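# Lift cloth off standing lanterns and lay it flat

## Task

Free the cloth from the lanterns that poke up through holes in it, and lay it out flat on the table. Each lantern has to finish upright in the spot it occupies now. The attempt fails if any cloth section held by a gripper drops by more than roughly a hand's width at the moment that gripper releases it. Cloth that snags on an open hand, lifts and settles back near its release point is not counted as a drop. When finished, open the grippers and pull the arms away.

## Robot and tools

Robots: four identical i2rt Big YAM arms, arm1, arm2, arm3 and arm4. Each has six revolute joints, a two-finger gripper and a wrist camera. Their feet (base_link) in the scene frame: arm1 at x=+0.335 y=+0.740 z=+0.739; arm2 at x=-0.335 y=+0.740 z=+0.808; arm3 at x=-0.335 y=-0.740 z=+0.775; arm4 at x=+0.335 y=-0.740 z=+0.827. arm1 and arm2 sit on the +y side facing -y. arm3 and arm4 sit on the -y side facing +y. The table surface is at z=+0.720. A hand reaches roughly 1.0 m from its joint-1 axis.

Frames and units: every pose uses one scene frame. Its origin is on the floor and +z is up. Distances are in metres, angles in radians. The point called hand lies between the finger pads, about 1 cm short of the tips. The fingers extend along the hand's own +z axis and close along its y axis. Quaternions are written w, x, y, z.

move: one action for any subset of arms. Each arm is a separate key (arm1 to arm4), plus an optional cameras list. An arm's entry may hold:
- joints: absolute joint targets by name. joint1_rad -2.879 to 2.879 (rotation about the foot, positive counter-clockwise from above). joint2_rad 0 to 3.141 (shoulder). joint3_rad 0 to 3.019 (elbow). joint4_rad -1.692 to 1.57 (hand pitch, positive tips fingers up). joint5_rad -1.57 to 1.57 (sideways hand swing, positive to the arm's right). joint6_rad -2.094 to 2.094 (hand roll). gripper_m 0 to 0.093, the fingertip gap in metres.
- target: one list of seven numbers [x, y, z, qw, qx, qy, qz]. This is an absolute hand pose in the scene frame, not an offset. The hand travels in a straight line toward it, starting from its current hand_target.
- speed: the path's top speed, 0.002 to 0.5 m/s, default 0.25. It is only allowed together with target.
When target is given, joints may contain only gripper_m. Arms left out keep their previous commands. All motions begin at once, and hand paths in one call finish together at the pace of the slowest. A path lasts 0.5 to 10 s. The controller clips each step to within 100 mm and 20 degrees of the measured hand. It favours position over orientation, so a hand often ends a centimetre or more off. Paths ignore obstacles and other arms. An unknown key makes the call invalid. An out-of-range value gets it refused, and then later move, wait and finished_scene calls in the same reply are skipped.

Results: each arm's state gives joint_positions, joint velocities (same order), joint torques, hand and hand_target. A move line reports each moved arm as done or its worst status word. Status words: off_target (stopped short, maybe still pushing); time_out (the arm keeps a nearby target and keeps pushing; send the reported positions to relax it); not_followed, with "joint command not followed" or "pose unreachable" (a collision or self-check held the command back). on_its_own lists motion you did not command. "as last shown" marks arms repeated from an earlier result. A pictures line names the images in order.

Gripper: pinching something hard reads up to about 0.005 m under its width. Closed on nothing it reads 0.000 or 0.001. To release, command a value well above the current reading.

wait: seconds from 0 to 10, plus an optional cameras list. It sends no commands and returns state and images.

zoom_image: camera plus region [x0, y0, x1, y1] in image pixels, with the top-left corner at 0, 0. The region can be at most 504 by 504.

Cameras: arm1_cam_wrist to arm4_cam_wrist (fisheye, 672x504), cam_high (overhead, 896x504) and cam_low (side view from +x, 896x504). You can also use "all". An empty list returns no images.

finished_scene: arguments scene (the number of the scene being ended) and check (a written review of each condition against the latest images and readings). The first call only records the check and you may keep working. The second call ends the scene for good.

Hazards to avoid:
- Arms pressing hard against each other, which ends the scene. Nothing reports contact between robots, and the wrist hardware of two arms can still collide.
- Toppling or displacing lanterns, or pushing anything out of the work area.
- Releasing held cloth high above the table. Lower it to within a palm's width before opening.
- Sustained pushing, stretched-out arms or loads held for a long time. These heat motors: a MOTOR HOT line appears at 85 °C, and at 100 °C the arm goes limp for 30 to 60 s.
- Slamming, or opening the gripper on something still moving.

When you are done, open every gripper and lift the arms clear of the cloth.

Each tool is called after ">>>" by a JSON object that holds its "fn" and its "kwargs".

## Session

I'll start by looking at the current state of the scene.

>>> {"fn": "move", "kwargs": {"cameras": ["all"]}}

Scene clock: 0.00 s.
Joint torques (N m): no reading
Motor temperatures (°C): arm1=[29 24 28 23 28 30 31] | arm2=[24 22 26 31 31 33 33] | arm3=[26 33 24 29 28 27 28] | arm4=[28 36 29 28 31 25 34]
Heat: arm1: hottest gripper 31 °C; arm2: hottest joint6_rad 33 °C; arm3: hottest joint2_rad 33 °C; arm4: hottest joint2_rad 36 °C.
Joint velocities: arm1=[0.005 0.015 0.027 -0.007 0.022 -0.037 0] | arm2=[-0.005 0.015 0.027 -0.012 0.007 0.066 0] | arm3=[-0.015 -0.015 0.012 -0.007 0.007 -0.066 0] | arm4=[0.005 0.015 -0.007 -0.002 0.022 -0.007 0]
arm1.joint_positions: joint1_rad=+0.893 joint2_rad=+0.474 joint3_rad=+1.466 joint4_rad=-1.525 joint5_rad=-0.119 joint6_rad=-0.037 gripper_m=+0.094
arm1.joint_status: not commanded
arm1.hand: x=+0.4569 y=+0.6798 z=+1.2987 quat_wxyz=(-0.482, -0.235, -0.834, +0.127) (m; scene frame)
arm1.hand_target: x=+0.4549 y=+0.6815 z=+1.3080 quat_wxyz=(-0.492, -0.233, -0.829, +0.131) (m; scene frame)
arm1.hand_status: not commanded
arm2.joint_positions: joint1_rad=+0.236 joint2_rad=+0.408 joint3_rad=+1.607 joint4_rad=-1.580 joint5_rad=-0.114 joint6_rad=+0.453 gripper_m=+0.094
arm2.joint_status: not commanded
arm2.hand: x=-0.3022 y=+0.6764 z=+1.4154 quat_wxyz=(-0.524, -0.629, -0.539, +0.198) (m; scene frame)
arm2.hand_target: x=-0.3028 y=+0.6789 z=+1.4220 quat_wxyz=(-0.531, -0.625, -0.536, +0.202) (m; scene frame)
arm2.hand_status: not commanded
arm3.joint_positions: joint1_rad=-0.391 joint2_rad=+0.417 joint3_rad=+1.593 joint4_rad=-1.502 joint5_rad=-0.234 joint6_rad=-0.657 gripper_m=+0.094
arm3.joint_status: not commanded
arm3.hand: x=-0.3494 y=-0.6576 z=+1.3968 quat_wxyz=(-0.534, +0.689, -0.420, -0.250) (m; scene frame)
arm3.hand_target: x=-0.3500 y=-0.6589 z=+1.4036 quat_wxyz=(-0.541, +0.686, -0.416, -0.252) (m; scene frame)
arm3.hand_status: not commanded
arm4.joint_positions: joint1_rad=-0.441 joint2_rad=+0.357 joint3_rad=+1.462 joint4_rad=-1.456 joint5_rad=-0.277 joint6_rad=-0.670 gripper_m=+0.094
arm4.joint_status: not commanded
arm4.hand: x=+0.3351 y=-0.6458 z=+1.4134 quat_wxyz=(-0.532, +0.675, -0.454, -0.233) (m; scene frame)
arm4.hand_target: x=+0.3331 y=-0.6499 z=+1.4198 quat_wxyz=(-0.541, +0.671, -0.450, -0.234) (m; scene frame)
arm4.hand_status: not commanded
pictures: arm1_cam_wrist, arm2_cam_wrist, arm3_cam_wrist, arm4_cam_wrist, cam_high, cam_low

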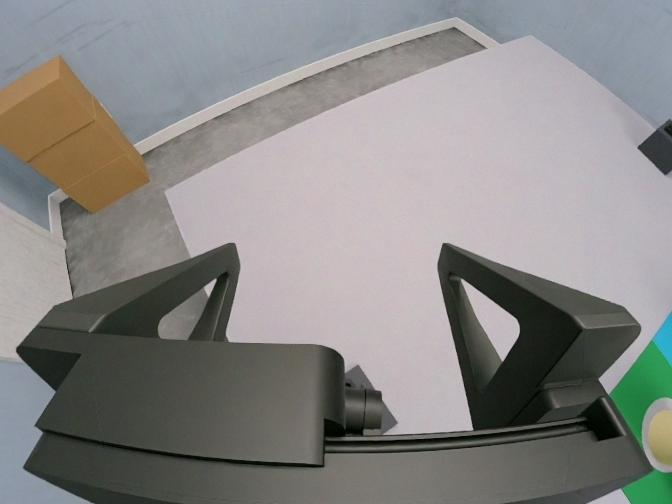

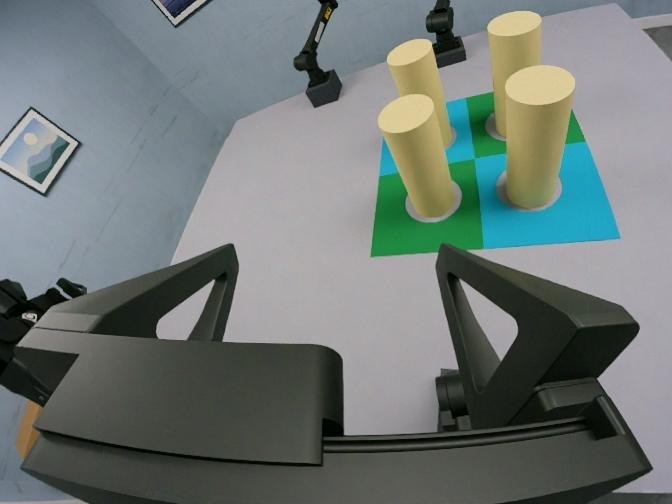

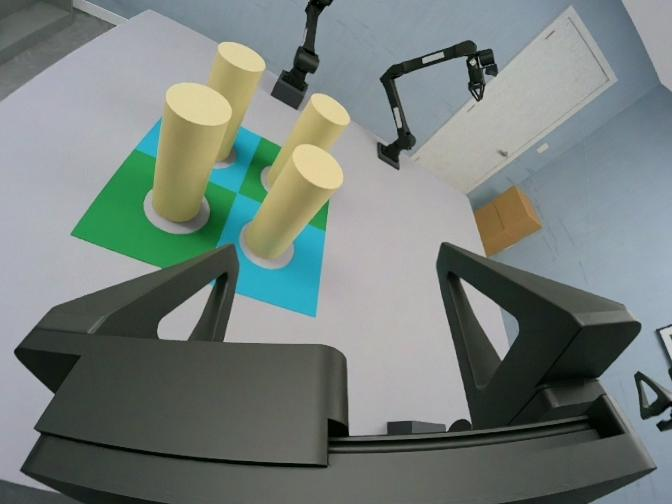

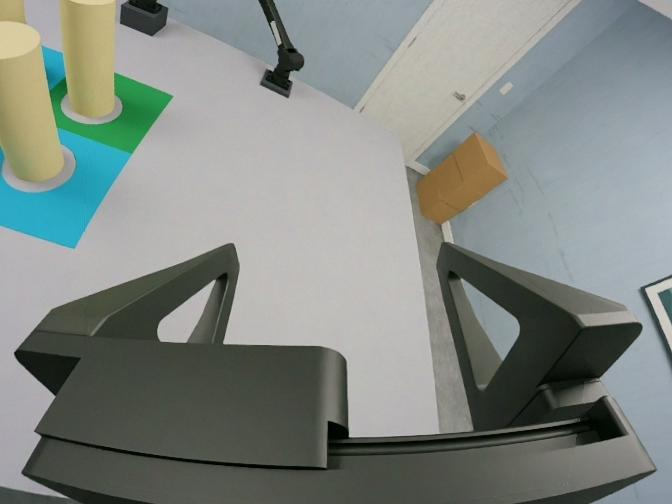

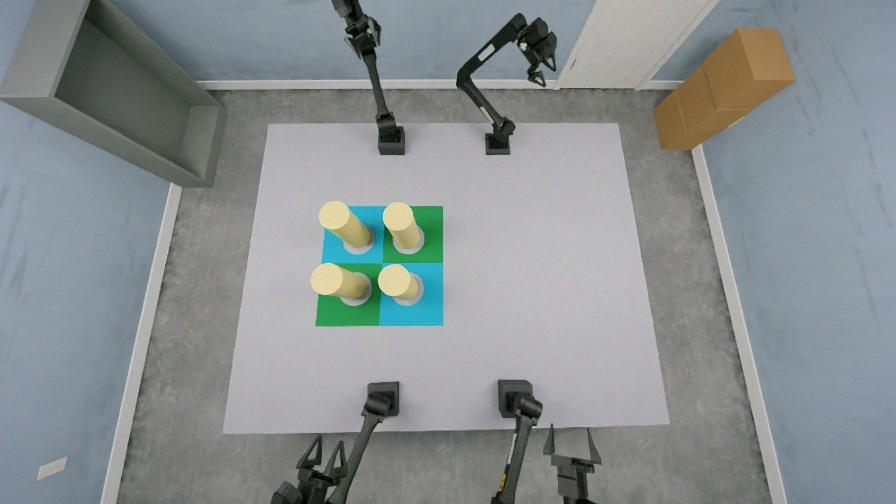

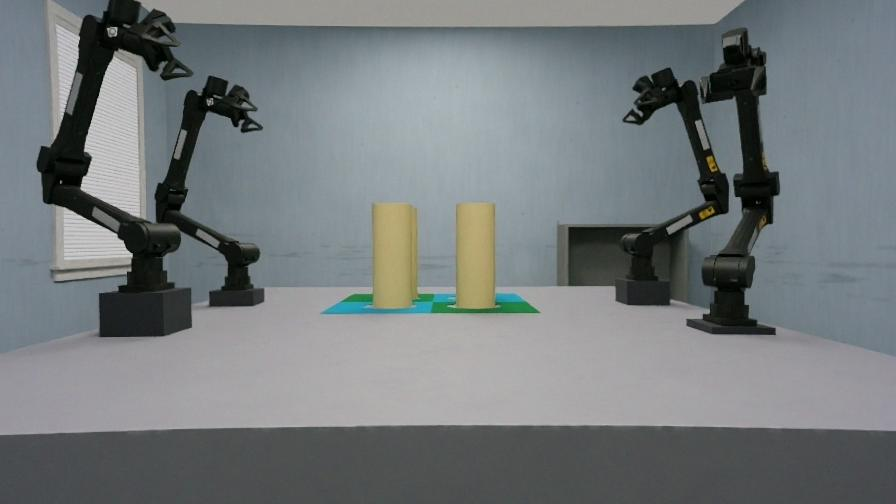

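>>> {"fn": "zoom_image", "kwargs": {"camera": "cam_high", "region": [280, 180, 480, 340]}}

>>> {"fn": "zoom_image", "kwargs": {"camera": "cam_low", "region": [310, 190, 560, 330]}}

>>> {"fn": "zoom_image", "kwargs": {"camera": "arm3_cam_wrist", "region": [50, 20, 370, 340]}}

Scaled by 2.520.

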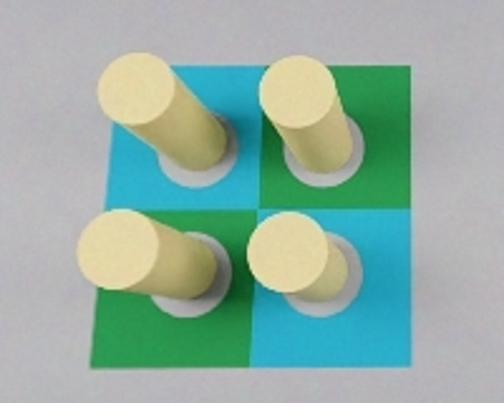

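Scaled by 2.016.

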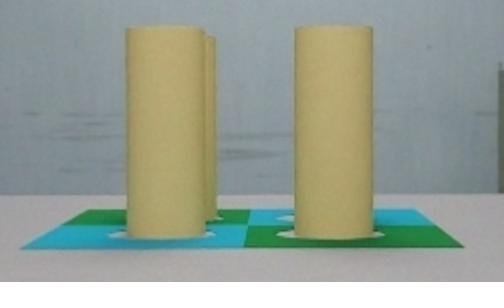

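Scaled by 1.575 from the camera's 672x504 image, which has a finer 960x720 frame.

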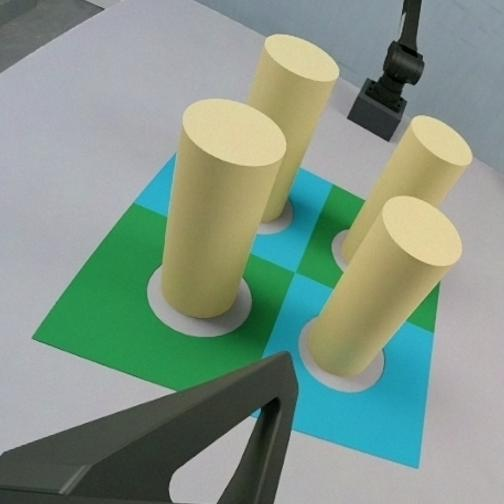

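>>> {"fn": "move", "kwargs": {"arm1": {"target": [-0.06, 0.33, 0.88, 0.183, 0.683, 0.683, -0.183], "speed": 0.25, "joints": {"gripper_m": 0.05}}, "arm2": {"target": [-0.735, 0.33, 0.88, 0.183, 0.683, 0.683, -0.183], "speed": 0.25, "joints": {"gripper_m": 0.05}}, "arm3": {"target": [-0.715, -0.37, 0.88, 0.183, -0.683, 0.683, 0.183], "speed": 0.25, "joints": {"gripper_m": 0.05}}, "arm4": {"target": [-0.06, -0.37, 0.88, 0.183, -0.683, 0.683, 0.183], "speed": 0.25, "joints": {"gripper_m": 0.05}}, "cameras": ["all"]}}

Scene clock: 109.57 s.
Joint torques (N m): arm1=[-0.38 -13.1 12.04 0.29 -0.42 -0.1] | arm2=[1.49 9.52 7.58 1.24 0.51 -0.11] | arm3=[0.38 13.27 4.27 1.09 -0.11 0.06] | arm4=[1.14 10.58 7.04 1.48 -0.37 0.1]
Motor temperatures (°C): arm1=[29 24 32 23 26 27 28] | arm2=[24 22 29 30 28 29 29] | arm3=[26 33 26 28 27 25 27] | arm4=[27 36 32 27 27 24 30]
Heat: arm1: hottest joint3_rad 32 °C; arm2: hottest joint4_rad 30 °C; arm3: hottest joint2_rad 33 °C; arm4: hottest joint2_rad 36 °C.
move: arm1 off_target; arm2 not_followed; arm3 not_followed; arm4 not_followed
Joint velocities: arm1=[-0.005 0.005 0.002 0.002 0.037 0.051 0.001] | arm2=[-0.005 -0.015 -0.002 -0.007 0.007 0.037 0] | arm3=[-0.005 -0.015 -0.012 0.012 -0.037 -0.022 -0.001] | arm4=[-0.005 -0.005 -0.012 -0.007 0.037 0.022 0]
arm1.joint_positions: joint1_rad=-0.899 joint2_rad=+1.723 joint3_rad=+1.281 joint4_rad=-0.815 joint5_rad=-0.387 joint6_rad=-0.791 gripper_m=+0.050
arm1.joint_status: all done
arm1.hand: x=-0.0591 y=+0.3343 z=+0.8558 quat_wxyz=(-0.185, -0.695, -0.674, +0.169) (m; scene frame)
arm1.hand_target: x=-0.0653 y=+0.3252 z=+0.8748 quat_wxyz=(-0.184, -0.683, -0.681, +0.187) (m; scene frame)
arm1.hand_status: off_target (0.025 m and 2.3 deg from the pose sent, 0.752 m and 65.3 deg at the start; pose on its path clipped on 92 of 155 steps; a joint's target at an end of its range on 71 of 155 steps)
arm2.joint_positions: joint1_rad=+1.375 joint2_rad=+0.016 joint3_rad=+1.007 joint4_rad=-1.679 joint5_rad=+1.325 joint6_rad=+0.915 gripper_m=+0.050
arm2.joint_status: all done
arm2.on_its_own: joint1_rad is held at +1.384, not at its first target +0.236; joint2_rad is held at +0.014, not at its first target +0.410; joint3_rad is held at +1.026, not at its first target +1.622; joint4_rad is held at -1.679, not at its first target -1.575; joint5_rad is held at +1.326, not at its first target -0.114; joint6_rad is held at +0.915, not at its first target +0.453
arm2.hand: x=-0.4260 y=+0.5866 z=+1.2574 quat_wxyz=(-0.507, -0.603, -0.464, +0.404) (m; scene frame)
arm2.hand_target: x=-0.4302 y=+0.5869 z=+1.2630 quat_wxyz=(-0.515, -0.604, -0.460, +0.397) (m; scene frame)
arm2.hand_status: not_followed (0.551 m and 52.8 deg from the pose sent, 0.771 m and 43.1 deg at the start; pose on its path clipped on 125 of 155 steps; a joint's target at an end of its range on 139 of 155 steps)
arm3.joint_positions: joint1_rad=-1.457 joint2_rad=+0.018 joint3_rad=+1.162 joint4_rad=-1.667 joint5_rad=-1.247 joint6_rad=-0.969 gripper_m=+0.050
arm3.joint_status: all done
arm3.on_its_own: joint1_rad is held at -1.452, not at its first target -0.391; joint2_rad is held at +0.042, not at its first target +0.422; joint3_rad is held at +1.166, not at its first target +1.607; joint4_rad is held at -1.665, not at its first target -1.495; joint5_rad is held at -1.246, not at its first target -0.234; joint6_rad is held at -0.968, not at its first target -0.657
arm3.hand: x=-0.4481 y=-0.5964 z=+1.2640 quat_wxyz=(-0.578, +0.620, -0.437, -0.302) (m; scene frame)
arm3.hand_target: x=-0.4415 y=-0.5958 z=+1.2676 quat_wxyz=(-0.572, +0.619, -0.441, -0.308) (m; scene frame)
arm3.hand_status: not_followed (0.520 m and 56.0 deg from the pose sent, 0.695 m and 51.3 deg at the start; pose on its path clipped on 126 of 155 steps; a joint's target at an end of its range on 142 of 155 steps)
arm4.joint_positions: joint1_rad=-1.389 joint2_rad=+0.027 joint3_rad=+1.113 joint4_rad=-1.694 joint5_rad=-1.226 joint6_rad=-1.021 gripper_m=+0.050
arm4.joint_status: all done
arm4.on_its_own: joint1_rad is held at -1.379, not at its first target -0.441; joint2_rad is held at +0.028, not at its first target +0.354; joint3_rad is held at +1.118, not at its first target +1.476; joint4_rad is held at -1.693, not at its first target -1.453; joint5_rad is held at -1.224, not at its first target -0.277; joint6_rad is held at -1.019, not at its first target -0.670
arm4.hand: x=+0.2452 y=-0.5940 z=+1.2996 quat_wxyz=(-0.560, +0.619, -0.458, -0.305) (m; scene frame)
arm4.hand_target: x=+0.2429 y=-0.5952 z=+1.3013 quat_wxyz=(-0.560, +0.622, -0.454, -0.306) (m; scene frame)
arm4.hand_status: not_followed (0.565 m and 53.3 deg from the pose sent, 0.719 m and 48.6 deg at the start; pose on its path clipped on 127 of 155 steps; a joint's target at an end of its range on 143 of 155 steps)
pictures: arm1_cam_wrist, arm2_cam_wrist, arm3_cam_wrist, arm4_cam_wrist, cam_high, cam_low
led back after a hold (arm1 arm): the arm was led back toward your command in small steps, so it may still be short of it.
pose unreachable (arm1 arm): on one or more control steps of this call this arm could not follow its commanded pose, so it was not sent that pose on those steps. It may still have moved: this result reports where it is.
cause: moving toward the commanded pose would bring two parts of the arm too close to each other (its wrist (the part past joint 4) and its wrist camera).
pose unreachable (arm2 arm): on one or more control steps of this call this arm could not follow its commanded pose, so it was not sent that pose on those steps. On the call's last step it was still not sent that pose. It may still have moved: this result reports where it is.
cause: moving toward the commanded pose would bring two parts of the arm too close to each other (its wrist (the part past joint 4) and its wrist camera).
pose unreachable (arm3 arm): on one or more control steps of this call this arm could not follow its commanded pose, so it was not sent that pose on those steps. On the call's last step it was still not sent that pose. It may still have moved: this result reports where it is.
cause: moving toward the commanded pose would bring two parts of the arm too close to each other (its wrist (the part past joint 4) and its wrist camera).
pose unreachable (arm4 arm): on one or more control steps of this call this arm could not follow its commanded pose, so it was not sent that pose on those steps. On the call's last step it was still not sent that pose. It may still have moved: this result reports where it is.
cause: moving toward the commanded pose would bring two parts of the arm too close to each other (its wrist (the part past joint 4) and its wrist camera).
camera_calibration:
arm1_cam_wrist: T_world_to_cam=[[-0.999175, 0.0159291, -0.0373665, -0.030691], [0.0126959, 0.996281, 0.0852211, -0.397071], [0.0385851, 0.0846764, -0.995661, 0.956437], [0, 0, 0, 1]] pos_world=[-0.0625287, 0.315095, 0.984979]
arm2_cam_wrist: T_world_to_cam=[[-0.9686, 0.0503289, -0.243479, -0.132728], [0.207524, 0.702986, -0.680253, 0.535535], [0.136926, -0.70942, -0.691357, 1.46564], [0, 0, 0, 1]] pos_world=[-0.440381, 0.669961, 1.34526]
arm3_cam_wrist: T_world_to_cam=[[0.890078, -0.0449739, 0.453585, -0.200619], [0.282739, -0.72606, -0.626814, 0.492494], [0.35752, 0.686159, -0.633534, 1.49519], [0, 0, 0, 1]] pos_world=[-0.495242, -0.677381, 1.34695]
arm4_cam_wrist: T_world_to_cam=[[0.905863, -0.0461585, 0.421048, -0.797682], [0.243258, -0.757075, -0.606352, 0.282344], [0.346753, 0.651695, -0.674578, 1.29937], [0, 0, 0, 1]] pos_world=[0.203346, -0.669858, 1.38359]

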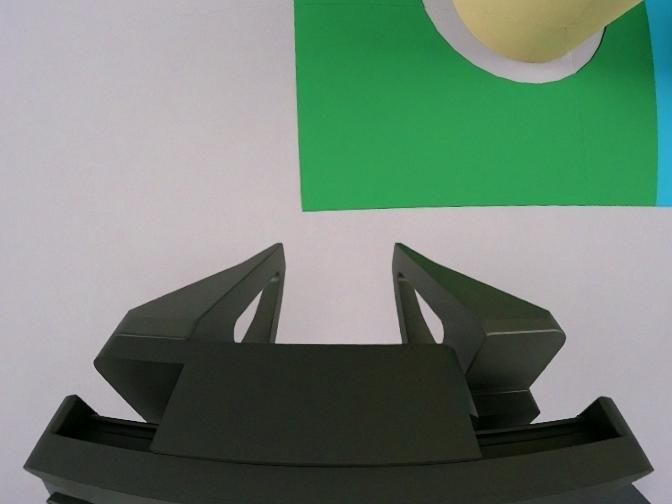

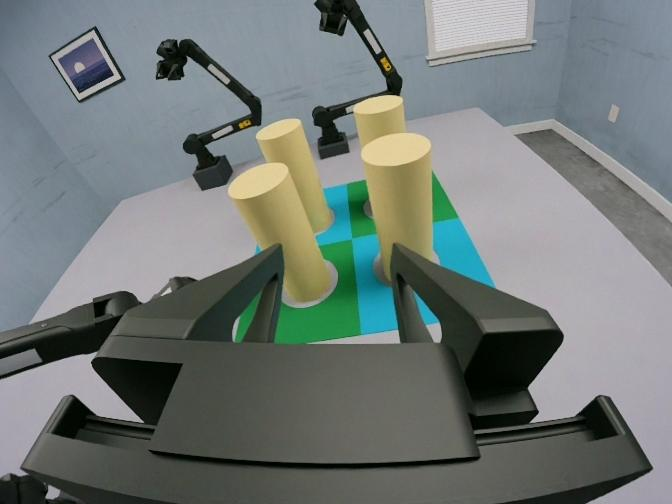

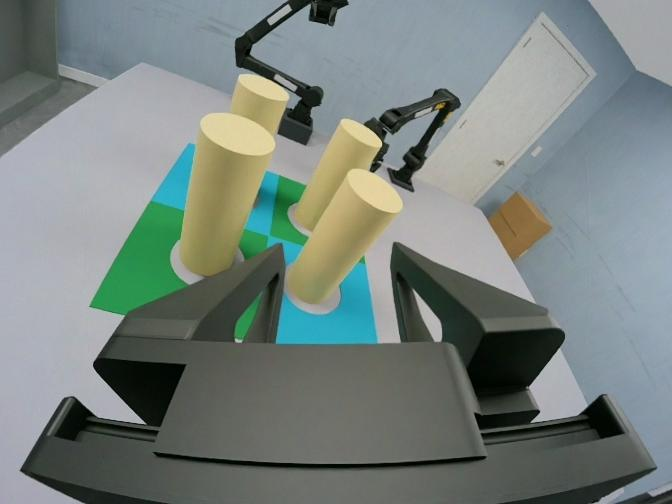

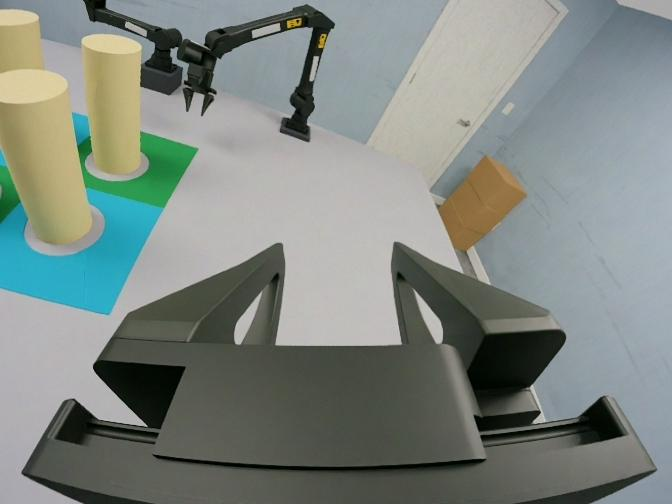

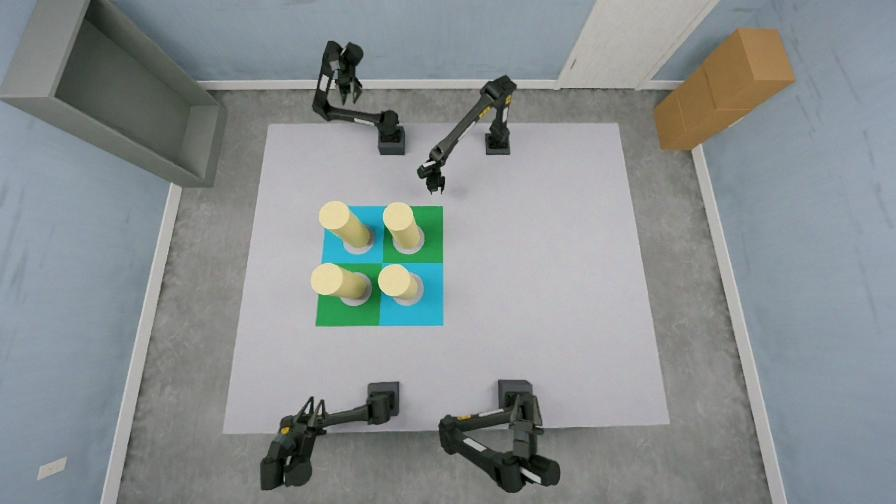

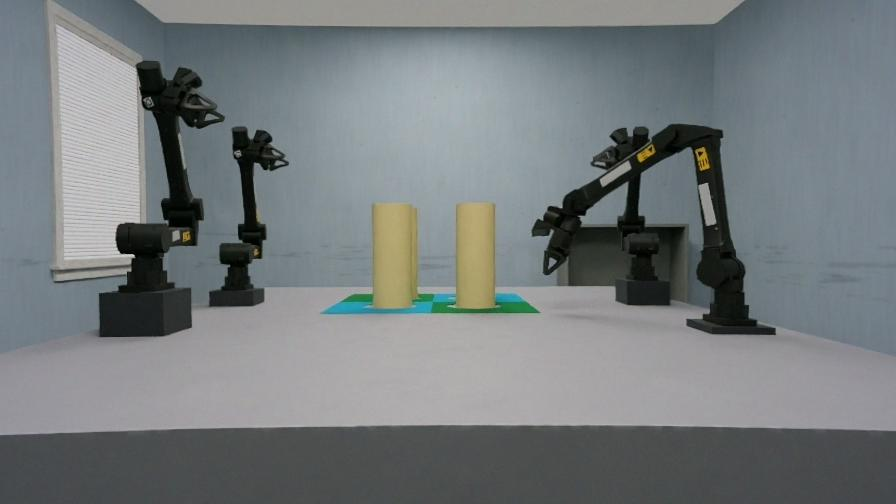

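>>> {"fn": "zoom_image", "kwargs": {"camera": "cam_high", "region": [380, 120, 540, 240]}}

>>> {"fn": "zoom_image", "kwargs": {"camera": "arm1_cam_wrist", "region": [200, 150, 480, 360]}}

Scaled by 3.150.

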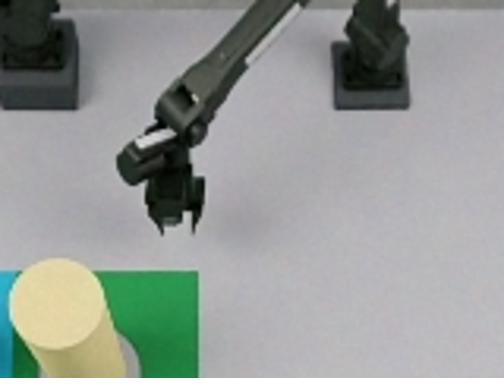

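Scaled by 1.800 from the camera's 672x504 image, which has a finer 960x720 frame.

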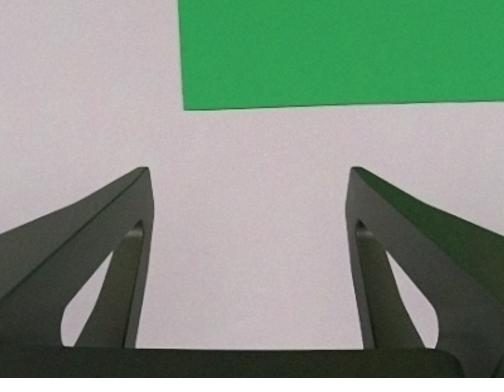

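>>> {"fn": "move", "kwargs": {"arm2": {"joints": {"joint1_rad": -0.9, "joint2_rad": 0.5, "joint3_rad": 1.4, "joint4_rad": -1.4, "joint5_rad": -0.39, "joint6_rad": -0.79}}, "arm3": {"joints": {"joint1_rad": 0.9, "joint2_rad": 0.5, "joint3_rad": 1.4, "joint4_rad": -1.4, "joint5_rad": 0.39, "joint6_rad": 0.79}}, "arm4": {"joints": {"joint1_rad": 0.9, "joint2_rad": 0.5, "joint3_rad": 1.4, "joint4_rad": -1.4, "joint5_rad": 0.39, "joint6_rad": 0.79}}, "cameras": ["cam_high"]}}

Scene clock: 138.77 s.
Joint torques (N m): arm1=[-0.38 -13.04 12.22 0.17 -0.39 -0.09] | arm2=[0.03 4.48 10.62 2.4 -0.35 -0.14] | arm3=[0.38 5.36 6.49 2.13 0.36 0.12] | arm4=[1.32 6.48 9.68 2.39 0.25 0.14]
Motor temperatures (°C): arm1=[29 27 36 23 26 27 27] | arm2=[24 22 30 30 27 28 28] | arm3=[26 32 26 28 26 25 27] | arm4=[27 36 32 27 26 24 29]
Heat: arm1: hottest joint3_rad 36 °C; arm2: hottest joint3_rad 30 °C; arm3: hottest joint2_rad 32 °C; arm4: hottest joint2_rad 36 °C.
move: arm2 done; arm3 done; arm4 done
Joint velocities: arm1=[-0.005 -0.015 -0.007 -0.002 0.022 0.051 0] | arm2=[-0.005 -0.015 -0.012 0.002 -0.051 -0.022 0] | arm3=[-0.015 -0.005 -0.007 -0.007 0.037 -0.095 0] | arm4=[-0.005 -0.005 0.017 -0.007 -0.007 0.051 0]
arm1.joint_positions: joint1_rad=-0.899 joint2_rad=+1.723 joint3_rad=+1.281 joint4_rad=-0.815 joint5_rad=-0.387 joint6_rad=-0.791 gripper_m=+0.050
arm1.joint_status: not commanded
arm1.hand: x=-0.0591 y=+0.3343 z=+0.8558 quat_wxyz=(-0.185, -0.695, -0.674, +0.169) (m; scene frame)
arm1.hand_target: x=-0.0653 y=+0.3252 z=+0.8748 quat_wxyz=(-0.184, -0.683, -0.681, +0.187) (m; scene frame)
arm1.hand_status: not commanded
arm2.joint_positions: joint1_rad=-0.894 joint2_rad=+0.499 joint3_rad=+1.361 joint4_rad=-1.416 joint5_rad=-0.386 joint6_rad=-0.779 gripper_m=+0.050
arm2.joint_status: all done
arm2.hand: x=-0.4291 y=+0.5834 z=+1.3454 quat_wxyz=(-0.139, -0.583, -0.637, +0.485) (m; scene frame)
arm2.hand_target: x=-0.4259 y=+0.5863 z=+1.3661 quat_wxyz=(-0.133, -0.567, -0.634, +0.509) (m; scene frame)
arm2.hand_status: not commanded
arm3.joint_positions: joint1_rad=+0.896 joint2_rad=+0.500 joint3_rad=+1.390 joint4_rad=-1.421 joint5_rad=+0.387 joint6_rad=+0.777 gripper_m=+0.050
arm3.joint_status: all done
arm3.hand: x=-0.4317 y=-0.5948 z=+1.3258 quat_wxyz=(-0.137, +0.587, -0.623, -0.498) (m; scene frame)
arm3.hand_target: x=-0.4325 y=-0.5946 z=+1.3347 quat_wxyz=(-0.131, +0.576, -0.623, -0.512) (m; scene frame)
arm3.hand_status: not commanded
arm4.joint_positions: joint1_rad=+0.889 joint2_rad=+0.497 joint3_rad=+1.386 joint4_rad=-1.411 joint5_rad=+0.386 joint6_rad=+0.776 gripper_m=+0.050
arm4.joint_status: all done
arm4.hand: x=+0.2556 y=-0.5871 z=+1.3798 quat_wxyz=(-0.152, +0.557, -0.646, -0.500) (m; scene frame)
arm4.hand_target: x=+0.2545 y=-0.5878 z=+1.3877 quat_wxyz=(-0.146, +0.550, -0.645, -0.510) (m; scene frame)
arm4.hand_status: not commanded
pictures: cam_high

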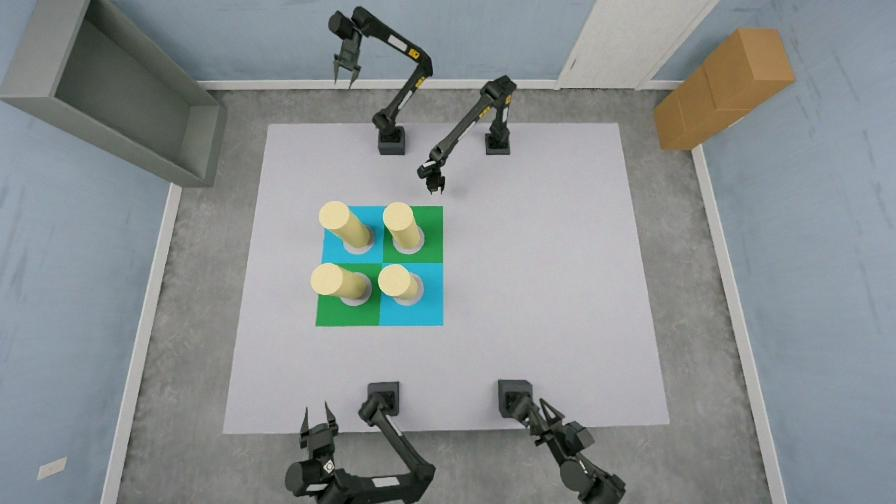

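>>> {"fn": "move", "kwargs": {"arm2": {"target": [-0.735, 0.33, 0.88, 0.183, 0.683, 0.683, -0.183], "speed": 0.25}, "arm3": {"target": [-0.715, -0.37, 0.88, 0.183, -0.683, 0.683, 0.183], "speed": 0.25}, "arm4": {"target": [-0.06, -0.37, 0.88, 0.183, -0.683, 0.683, 0.183], "speed": 0.25}, "cameras": ["arm2_cam_wrist", "arm3_cam_wrist", "arm4_cam_wrist", "cam_high"]}}

Scene clock: 144.57 s.
Joint torques (N m): arm1=[-0.5 -13.27 12.23 0.17 -0.44 -0.07] | arm2=[1.32 -18.73 12.46 1.22 -0.51 -0.18] | arm3=[-0.26 -13.1 10.07 0.94 0.38 0.14] | arm4=[1.49 -9.82 12.42 1.05 0.17 0.17]
Motor temperatures (°C): arm1=[28 28 36 23 26 27 27] | arm2=[23 22 30 30 27 28 28] | arm3=[26 32 26 28 26 25 27] | arm4=[27 36 32 27 26 24 29]
Heat: arm1: hottest joint3_rad 36 °C; arm2: hottest joint3_rad 30 °C; arm3: hottest joint2_rad 32 °C; arm4: hottest joint2_rad 36 °C.
move: arm2 off_target; arm3 off_target; arm4 off_target
Joint velocities: arm1=[0.005 0.005 -0.002 -0.007 0.007 -0.007 0] | arm2=[0.005 0.024 -0.037 -0.012 -0.022 0.037 0] | arm3=[-0.015 -0.015 0.002 0.002 -0.007 0.022 -0.001] | arm4=[0.015 -0.015 0.002 -0.012 -0.007 0.007 0]
arm1: as last shown
arm2.joint_positions: joint1_rad=-0.894 joint2_rad=+1.762 joint3_rad=+1.140 joint4_rad=-0.676 joint5_rad=-0.397 joint6_rad=-0.817 gripper_m=+0.050
arm2.joint_status: not commanded
arm2.hand: x=-0.7149 y=+0.3592 z=+0.8487 quat_wxyz=(-0.184, -0.700, -0.675, +0.146) (m; scene frame)
arm2.hand_target: x=-0.7323 y=+0.3387 z=+0.8766 quat_wxyz=(-0.182, -0.683, -0.683, +0.183) (m; scene frame)
arm2.hand_status: off_target (0.047 m and 4.7 deg from the pose sent, 0.612 m and 37.3 deg at the start)
arm3.joint_positions: joint1_rad=+0.897 joint2_rad=+1.618 joint3_rad=+1.061 joint4_rad=-0.754 joint5_rad=+0.402 joint6_rad=+0.860 gripper_m=+0.050
arm3.joint_status: not commanded
arm3.hand: x=-0.6906 y=-0.3945 z=+0.8544 quat_wxyz=(-0.188, +0.694, -0.678, -0.148) (m; scene frame)
arm3.hand_target: x=-0.7085 y=-0.3789 z=+0.8779 quat_wxyz=(-0.182, +0.681, -0.686, -0.182) (m; scene frame)
arm3.hand_status: off_target (0.043 m and 4.3 deg from the pose sent, 0.574 m and 38.9 deg at the start)
arm4.joint_positions: joint1_rad=+0.970 joint2_rad=+1.760 joint3_rad=+1.098 joint4_rad=-0.639 joint5_rad=+0.422 joint6_rad=+0.866 gripper_m=+0.050
arm4.joint_status: not commanded
arm4.hand: x=-0.0434 y=-0.3731 z=+0.8637 quat_wxyz=(-0.193, +0.688, -0.681, -0.158) (m; scene frame)
arm4.hand_target: x=-0.0644 y=-0.3675 z=+0.8803 quat_wxyz=(-0.185, +0.683, -0.683, -0.183) (m; scene frame)
arm4.hand_status: off_target (0.024 m and 3.1 deg from the pose sent, 0.630 m and 39.6 deg at the start)
pictures: arm2_cam_wrist, arm3_cam_wrist, arm4_cam_wrist, cam_high
camera_calibration:
arm2_cam_wrist: T_world_to_cam=[[-0.997443, 0.0239771, -0.0673266, -0.66134], [0.0129821, 0.987156, 0.159228, -0.476299], [0.0702797, 0.157947, -0.984943, 0.951229], [0, 0, 0, 1]] pos_world=[-0.720317, 0.335795, 0.968221]
arm3_cam_wrist: T_world_to_cam=[[0.99822, 0.0127905, 0.0582455, 0.645291], [0.00457844, -0.990282, 0.138996, -0.499738], [0.0594573, -0.138482, -0.988579, 0.95606], [0, 0, 0, 1]] pos_world=[-0.698699, -0.370738, 0.977017]
arm4_cam_wrist: T_world_to_cam=[[0.998579, 0.00275937, 0.0532237, -0.00253987], [-0.00422062, -0.991428, 0.130587, -0.479173], [0.0531278, -0.130626, -0.990007, 0.929235], [0, 0, 0, 1]] pos_world=[-0.0488543, -0.353675, 0.982659]

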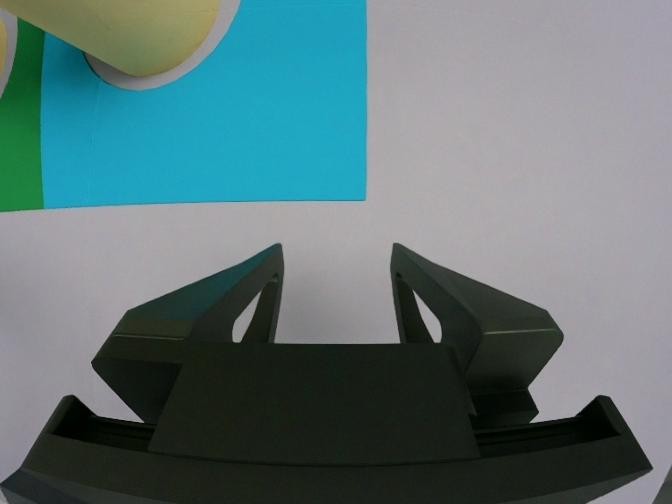

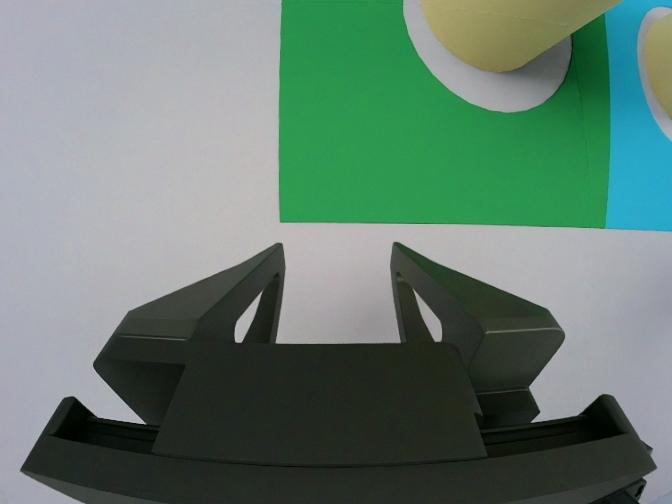

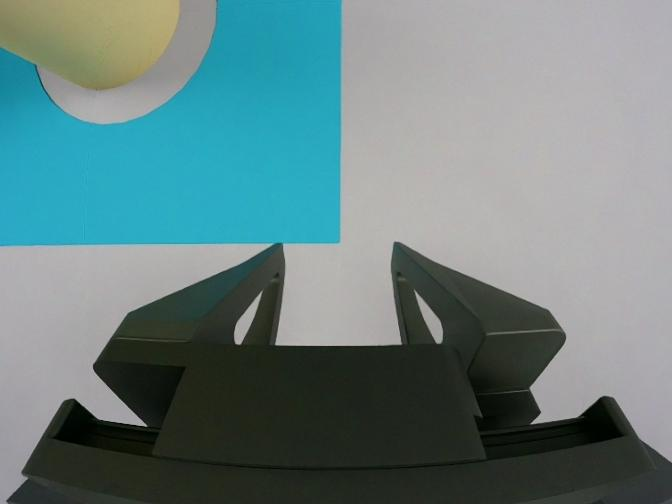

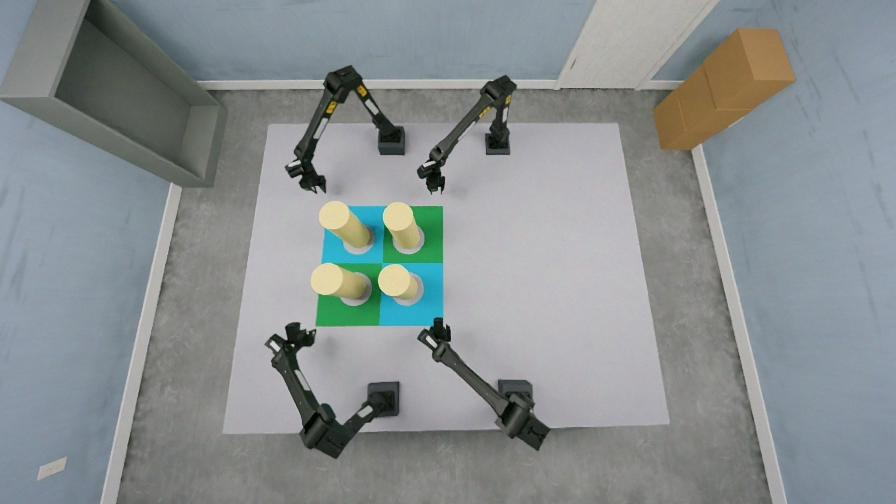

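>>> {"fn": "move", "kwargs": {"arm4": {"target": [-0.087, -0.356, 0.80, 0.183, -0.683, 0.683, 0.183], "speed": 0.15}, "cameras": ["arm4_cam_wrist"]}}

Scene clock: 167.50 s.
Joint torques (N m): arm1=[-0.44 -13.27 12.19 0.24 -0.43 -0.07] | arm2=[1.38 -18.84 12.48 1.2 -0.52 -0.19] | arm3=[-0.26 -13.04 10.06 0.98 0.38 0.14] | arm4=[1.49 -10.58 11.06 1.24 0.16 0.16]
Motor temperatures (°C): arm1=[28 29 38 23 26 26 26] | arm2=[23 24 31 30 27 28 27] | arm3=[26 32 30 28 26 25 27] | arm4=[27 36 36 26 26 23 28]
Heat: arm1: hottest joint3_rad 38 °C; arm2: hottest joint3_rad 31 °C; arm3: hottest joint2_rad 32 °C; arm4: hottest joint2_rad 36 °C.
move: arm4 off_target
Joint velocities: arm1=[0.005 -0.005 -0.012 0.002 0.022 -0.037 -0.001] | arm2=[-0.005 -0.015 -0.007 0.012 0.081 0.022 0] | arm3=[-0.015 -0.005 -0.007 -0.022 0.007 0.007 0] | arm4=[-0.024 -0.015 0.007 -0.002 0.022 0.125 0]
arm1: as last shown
arm2.joint_positions: joint1_rad=-0.894 joint2_rad=+1.762 joint3_rad=+1.140 joint4_rad=-0.676 joint5_rad=-0.397 joint6_rad=-0.817 gripper_m=+0.050
arm2.joint_status: not commanded
arm2.hand: x=-0.7149 y=+0.3592 z=+0.8487 quat_wxyz=(-0.184, -0.699, -0.675, +0.146) (m; scene frame)
arm2.hand_target: x=-0.7323 y=+0.3387 z=+0.8766 quat_wxyz=(-0.181, -0.683, -0.683, +0.183) (m; scene frame)
arm2.hand_status: not commanded
arm3.joint_positions: joint1_rad=+0.897 joint2_rad=+1.618 joint3_rad=+1.061 joint4_rad=-0.754 joint5_rad=+0.402 joint6_rad=+0.861 gripper_m=+0.050
arm3.joint_status: not commanded
arm3.hand: x=-0.6906 y=-0.3945 z=+0.8544 quat_wxyz=(-0.188, +0.694, -0.679, -0.148) (m; scene frame)
arm3.hand_target: x=-0.7085 y=-0.3789 z=+0.8779 quat_wxyz=(-0.182, +0.680, -0.686, -0.182) (m; scene frame)
arm3.hand_status: not commanded
arm4.joint_positions: joint1_rad=+0.976 joint2_rad=+1.940 joint3_rad=+1.125 joint4_rad=-0.483 joint5_rad=+0.419 joint6_rad=+0.875 gripper_m=+0.050
arm4.joint_status: not commanded
arm4.hand: x=-0.0651 y=-0.3615 z=+0.7898 quat_wxyz=(-0.189, +0.687, -0.682, -0.161) (m; scene frame)
arm4.hand_target: x=-0.0867 y=-0.3567 z=+0.8000 quat_wxyz=(-0.182, +0.683, -0.683, -0.183) (m; scene frame)
arm4.hand_status: off_target (0.025 m and 2.7 deg from the pose sent, 0.079 m and 3.1 deg at the start)
pictures: arm4_cam_wrist
camera_calibration:
arm4_cam_wrist: T_world_to_cam=[[0.998986, 0.0021653, 0.0449616, 0.0293586], [-0.00376171, -0.991333, 0.131321, -0.458659], [0.0448563, -0.131357, -0.99032, 0.858207], [0, 0, 0, 1]] pos_world=[-0.0695502, -0.342015, 0.908811]

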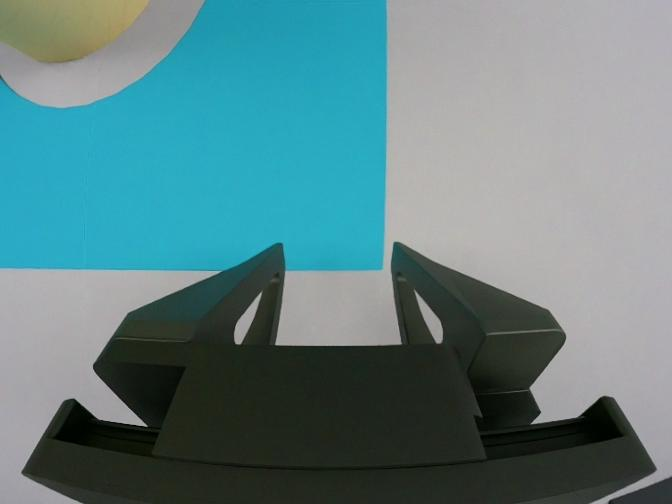

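>>> {"fn": "move", "kwargs": {"arm4": {"target": [-0.087, -0.356, 0.755, 0.183, -0.683, 0.683, 0.183], "speed": 0.1}, "cameras": ["arm4_cam_wrist"]}}

>>> {"fn": "move", "kwargs": {"arm4": {"target": [-0.087, -0.356, 0.742, 0.183, -0.683, 0.683, 0.183], "speed": 0.05}, "cameras": []}}

>>> {"fn": "move", "kwargs": {"arm4": {"target": [-0.087, -0.356, 0.732, 0.183, -0.683, 0.683, 0.183], "speed": 0.05}, "cameras": ["arm4_cam_wrist"]}}

Scene clock: 174.00 s.
Joint torques (N m): arm1=[-0.44 -13.16 12.11 0.23 -0.43 -0.07] | arm2=[1.32 -18.78 12.45 1.21 -0.51 -0.18] | arm3=[-0.32 -13.04 10.04 0.96 0.37 0.15] | arm4=[1.61 -10.93 9.39 1.28 0.18 0.17]
Motor temperatures (°C): arm1=[28 29 38 22 26 26 26] | arm2=[23 24 31 30 27 28 27] | arm3=[26 32 31 28 26 25 27] | arm4=[27 37 36 26 25 23 28]
Heat: arm1: hottest joint3_rad 38 °C; arm2: hottest joint3_rad 31 °C; arm3: hottest joint2_rad 32 °C; arm4: hottest joint2_rad 37 °C.
move: arm4 off_target
Joint velocities: arm1=[-0.005 -0.005 0.007 -0.002 0.051 0.037 -0.001] | arm2=[-0.005 -0.005 -0.027 -0.002 0.037 0.007 0] | arm3=[-0.015 -0.005 0.002 -0.002 0.081 -0.037 0] | arm4=[0.005 0.005 -0.002 -0.002 -0.007 0.007 0]
arm1.joint_positions: joint1_rad=-0.899 joint2_rad=+1.723 joint3_rad=+1.281 joint4_rad=-0.815 joint5_rad=-0.387 joint6_rad=-0.791 gripper_m=+0.050
arm1.joint_status: not commanded
arm1.hand: x=-0.0591 y=+0.3343 z=+0.8558 quat_wxyz=(-0.185, -0.694, -0.675, +0.169) (m; scene frame)
arm1.hand_target: x=-0.0653 y=+0.3252 z=+0.8748 quat_wxyz=(-0.184, -0.683, -0.681, +0.187) (m; scene frame)
arm1.hand_status: not commanded
arm2: as last shown
arm3.joint_positions: joint1_rad=+0.897 joint2_rad=+1.618 joint3_rad=+1.061 joint4_rad=-0.754 joint5_rad=+0.402 joint6_rad=+0.861 gripper_m=+0.050
arm3.joint_status: not commanded
arm3.hand: x=-0.6906 y=-0.3945 z=+0.8544 quat_wxyz=(-0.188, +0.694, -0.679, -0.148) (m; scene frame)
arm3.hand_target: x=-0.7085 y=-0.3789 z=+0.8779 quat_wxyz=(-0.182, +0.681, -0.686, -0.182) (m; scene frame)
arm3.hand_status: not commanded
arm4.joint_positions: joint1_rad=+0.976 joint2_rad=+2.027 joint3_rad=+1.125 joint4_rad=-0.383 joint5_rad=+0.419 joint6_rad=+0.876 gripper_m=+0.050
arm4.joint_status: not commanded
arm4.hand: x=-0.0697 y=-0.3579 z=+0.7505 quat_wxyz=(-0.188, +0.686, -0.683, -0.167) (m; scene frame)
arm4.hand_target: x=-0.0869 y=-0.3564 z=+0.7551 quat_wxyz=(-0.183, +0.683, -0.683, -0.183) (m; scene frame)
arm4.hand_status: off_target (0.018 m and 1.9 deg from the pose sent, 0.042 m and 2.7 deg at the start)
pictures: arm4_cam_wrist
camera_calibration:
arm4_cam_wrist: T_world_to_cam=[[0.999427, 0.00124414, 0.0338221, 0.0438293], [-0.0029454, -0.992335, 0.123538, -0.444416], [0.0337165, -0.123567, -0.991763, 0.823105], [0, 0, 0, 1]] pos_world=[-0.0728654, -0.339356, 0.869745]

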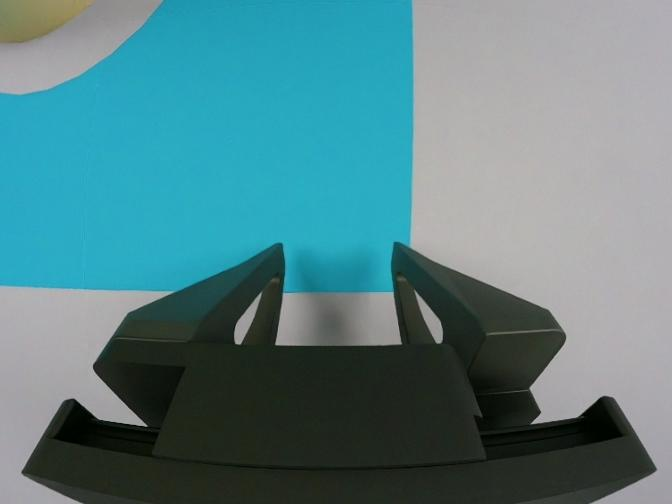

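Scene clock: 174.97 s.
Joint torques (N m): arm1=[-0.5 -13.39 12.14 0.35 -0.46 -0.09] | arm2=[1.38 -18.78 12.45 1.21 -0.52 -0.18] | arm3=[-0.38 -13.16 10.07 0.95 0.38 0.15] | arm4=[1.61 -10.29 9.18 1.32 0.19 0.17]
Motor temperatures (°C): arm1=[28 29 38 22 26 26 26] | arm2=[23 24 31 30 27 28 27] | arm3=[26 32 31 28 26 25 27] | arm4=[27 36 36 26 25 23 28]
Heat: arm1: hottest joint3_rad 38 °C; arm2: hottest joint3_rad 31 °C; arm3: hottest joint2_rad 32 °C; arm4: hottest joint2_rad 36 °C.
move: arm4 off_target
Joint velocities: arm1=[0.005 0.015 -0.007 -0.017 -0.007 0.037 0] | arm2=[0.005 -0.015 -0.002 -0.002 -0.081 0.007 0.001] | arm3=[0.015 -0.005 -0.007 -0.002 -0.095 -0.007 0] | arm4=[-0.015 -0.005 -0.022 -0.017 0.022 -0.007 0]
arm1, arm2, arm3: as last shown
arm4.joint_positions: joint1_rad=+0.976 joint2_rad=+2.044 joint3_rad=+1.125 joint4_rad=-0.355 joint5_rad=+0.419 joint6_rad=+0.876 gripper_m=+0.050
arm4.joint_status: not commanded
arm4.hand: x=-0.0716 y=-0.3565 z=+0.7431 quat_wxyz=(-0.188, +0.684, -0.683, -0.172) (m; scene frame)
arm4.hand_target: x=-0.0868 y=-0.3564 z=+0.7423 quat_wxyz=(-0.183, +0.683, -0.683, -0.183) (m; scene frame)
arm4.hand_status: off_target (0.015 m and 1.4 deg from the pose sent, 0.019 m and 1.9 deg at the start)
pictures: none
No camera images: "cameras" was empty.

Scene clock: 175.93 s.
Joint torques (N m): arm1=[-0.5 -13.16 12.31 0.09 -0.44 -0.13] | arm2=[1.32 -18.9 12.45 1.18 -0.51 -0.18] | arm3=[-0.44 -13.04 10.1 0.98 0.37 0.14] | arm4=[1.55 -9.23 9.14 1.29 0.2 0.16]
Motor temperatures (°C): arm1=[28 29 38 22 26 26 26] | arm2=[23 24 31 30 27 28 27] | arm3=[26 32 32 28 26 25 27] | arm4=[27 36 36 26 25 23 28]
Heat: arm1: hottest joint3_rad 38 °C; arm2: hottest joint3_rad 31 °C; arm3: hottest joint2_rad 32 °C; arm4: hottest joint2_rad 36 °C.
move: arm4 off_target
Joint velocities: arm1=[0.005 0.005 -0.012 0.012 -0.081 -0.037 0] | arm2=[-0.015 0.015 0.007 -0.002 -0.037 0.022 -0.001] | arm3=[0.005 -0.015 -0.007 -0.007 0.051 0.007 -0.002] | arm4=[-0.024 0.005 0.022 0.012 -0.007 -0.022 -0.001]
arm1, arm2, arm3: as last shown
arm4.joint_positions: joint1_rad=+0.976 joint2_rad=+2.050 joint3_rad=+1.125 joint4_rad=-0.333 joint5_rad=+0.419 joint6_rad=+0.877 gripper_m=+0.050
arm4.joint_status: not commanded
arm4.hand: x=-0.0746 y=-0.3543 z=+0.7414 quat_wxyz=(-0.186, +0.682, -0.684, -0.180) (m; scene frame)
arm4.hand_target: x=-0.0866 y=-0.3565 z=+0.7321 quat_wxyz=(-0.183, +0.683, -0.683, -0.183) (m; scene frame)
arm4.hand_status: off_target (0.016 m and 0.5 deg from the pose sent, 0.019 m and 1.4 deg at the start)
pictures: arm4_cam_wrist
camera_calibration:
arm4_cam_wrist: T_world_to_cam=[[0.999932, 0.0000039252, 0.0116869, 0.06503], [-0.00125778, -0.994156, 0.107949, -0.428682], [0.0116191, -0.107956, -0.994088, 0.820261], [0, 0, 0, 1]] pos_world=[-0.0750954, -0.337625, 0.860928]

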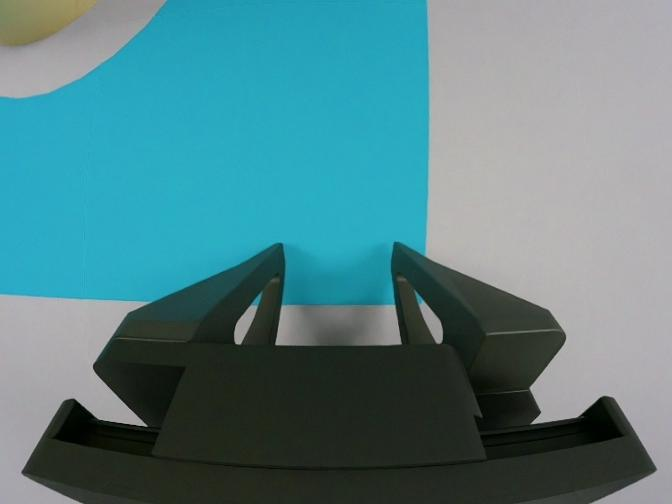

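>>> {"fn": "move", "kwargs": {"arm4": {"joints": {"gripper_m": 0.02}}, "cameras": ["arm4_cam_wrist", "cam_low"]}}

Scene clock: 179.70 s.
Joint torques (N m): arm1=[-0.5 -13.51 12.08 0.31 -0.4 -0.11] | arm2=[1.32 -18.78 12.45 1.2 -0.51 -0.18] | arm3=[-0.26 -12.98 10.1 0.98 0.37 0.14] | arm4=[1.38 -9.35 9.14 1.1 0.2 0.16]
Motor temperatures (°C): arm1=[28 29 38 22 26 26 26] | arm2=[23 24 31 29 27 28 27] | arm3=[26 32 32 28 26 25 27] | arm4=[27 36 36 26 25 23 28]
Heat: arm1: hottest joint3_rad 38 °C; arm2: hottest joint3_rad 31 °C; arm3: hottest joint2_rad 32 °C; arm4: hottest joint2_rad 36 °C.
move: arm4 done
Joint velocities: arm1=[-0.005 -0.015 0.007 0.002 -0.066 0.051 0] | arm2=[-0.005 0.005 -0.027 -0.007 0.022 -0.007 0] | arm3=[0.005 -0.015 0.012 -0.007 0.007 -0.081 -0.001] | arm4=[-0.005 -0.005 -0.017 0.002 0.037 0.007 -0.001]
arm1, arm2: as last shown
arm3.joint_positions: joint1_rad=+0.897 joint2_rad=+1.618 joint3_rad=+1.061 joint4_rad=-0.754 joint5_rad=+0.402 joint6_rad=+0.861 gripper_m=+0.050
arm3.joint_status: not commanded
arm3.hand: x=-0.6906 y=-0.3945 z=+0.8544 quat_wxyz=(-0.188, +0.694, -0.679, -0.148) (m; scene frame)
arm3.hand_target: x=-0.7085 y=-0.3789 z=+0.8779 quat_wxyz=(-0.182, +0.680, -0.686, -0.182) (m; scene frame)
arm3.hand_status: not commanded
arm4.joint_positions: joint1_rad=+0.978 joint2_rad=+2.052 joint3_rad=+1.125 joint4_rad=-0.328 joint5_rad=+0.419 joint6_rad=+0.877 gripper_m=+0.020
arm4.joint_status: all done
arm4.hand: x=-0.0761 y=-0.3548 z=+0.7409 quat_wxyz=(-0.186, +0.682, -0.683, -0.182) (m; scene frame)
arm4.hand_target: x=-0.0866 y=-0.3565 z=+0.7321 quat_wxyz=(-0.183, +0.683, -0.683, -0.183) (m; scene frame)
arm4.hand_status: not commanded
pictures: arm4_cam_wrist, cam_low
camera_calibration:
arm4_cam_wrist: T_world_to_cam=[[0.99996, 0.00195637, 0.00873736, 0.0694072], [0.00101983, -0.994373, 0.105933, -0.427534], [0.00889543, -0.10592, -0.994335, 0.820463], [0, 0, 0, 1]] pos_world=[-0.0762668, -0.33836, 0.860499]

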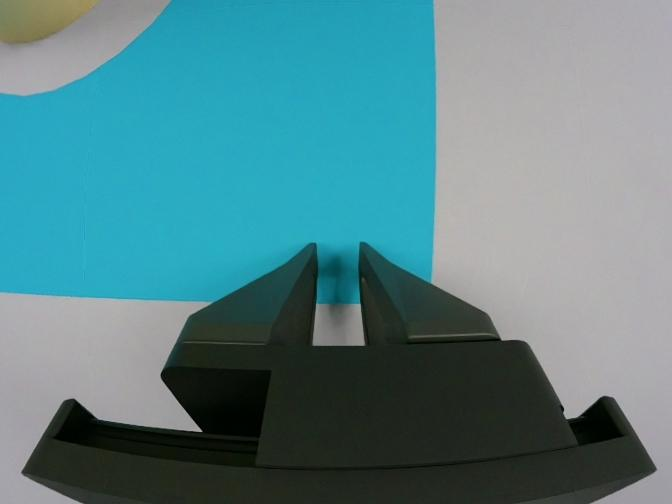

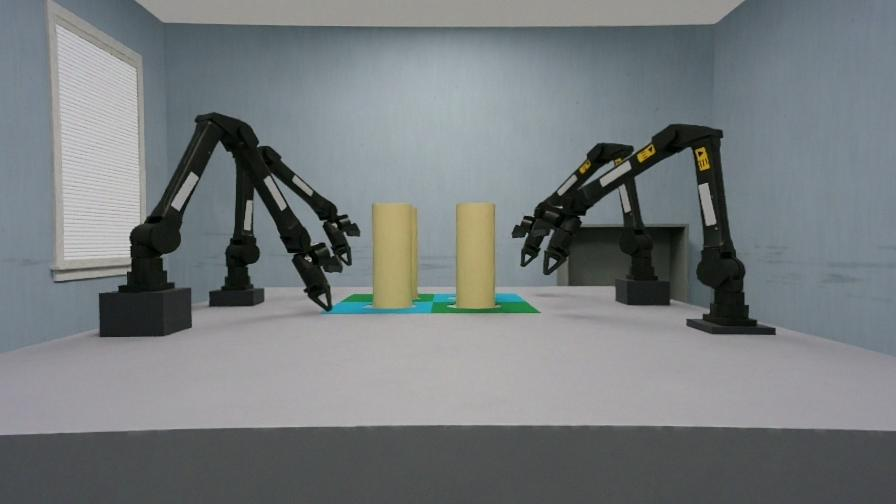

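>>> {"fn": "zoom_image", "kwargs": {"camera": "arm4_cam_wrist", "region": [240, 190, 440, 350]}}

>>> {"fn": "zoom_image", "kwargs": {"camera": "cam_low", "region": [280, 250, 440, 350]}}

Scaled by 2.520 from the camera's 672x504 image, which has a finer 960x720 frame.

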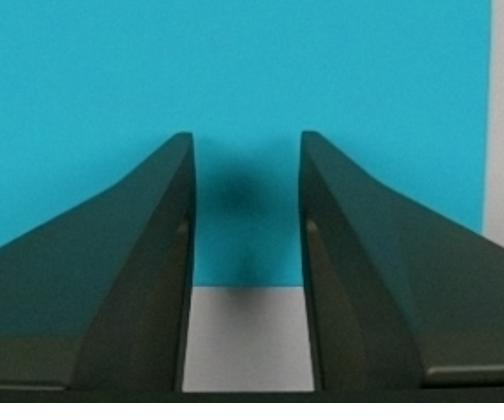

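Scaled by 3.150.

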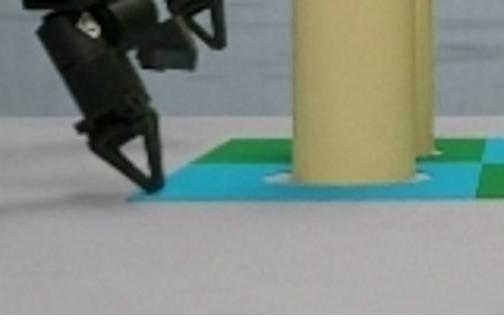

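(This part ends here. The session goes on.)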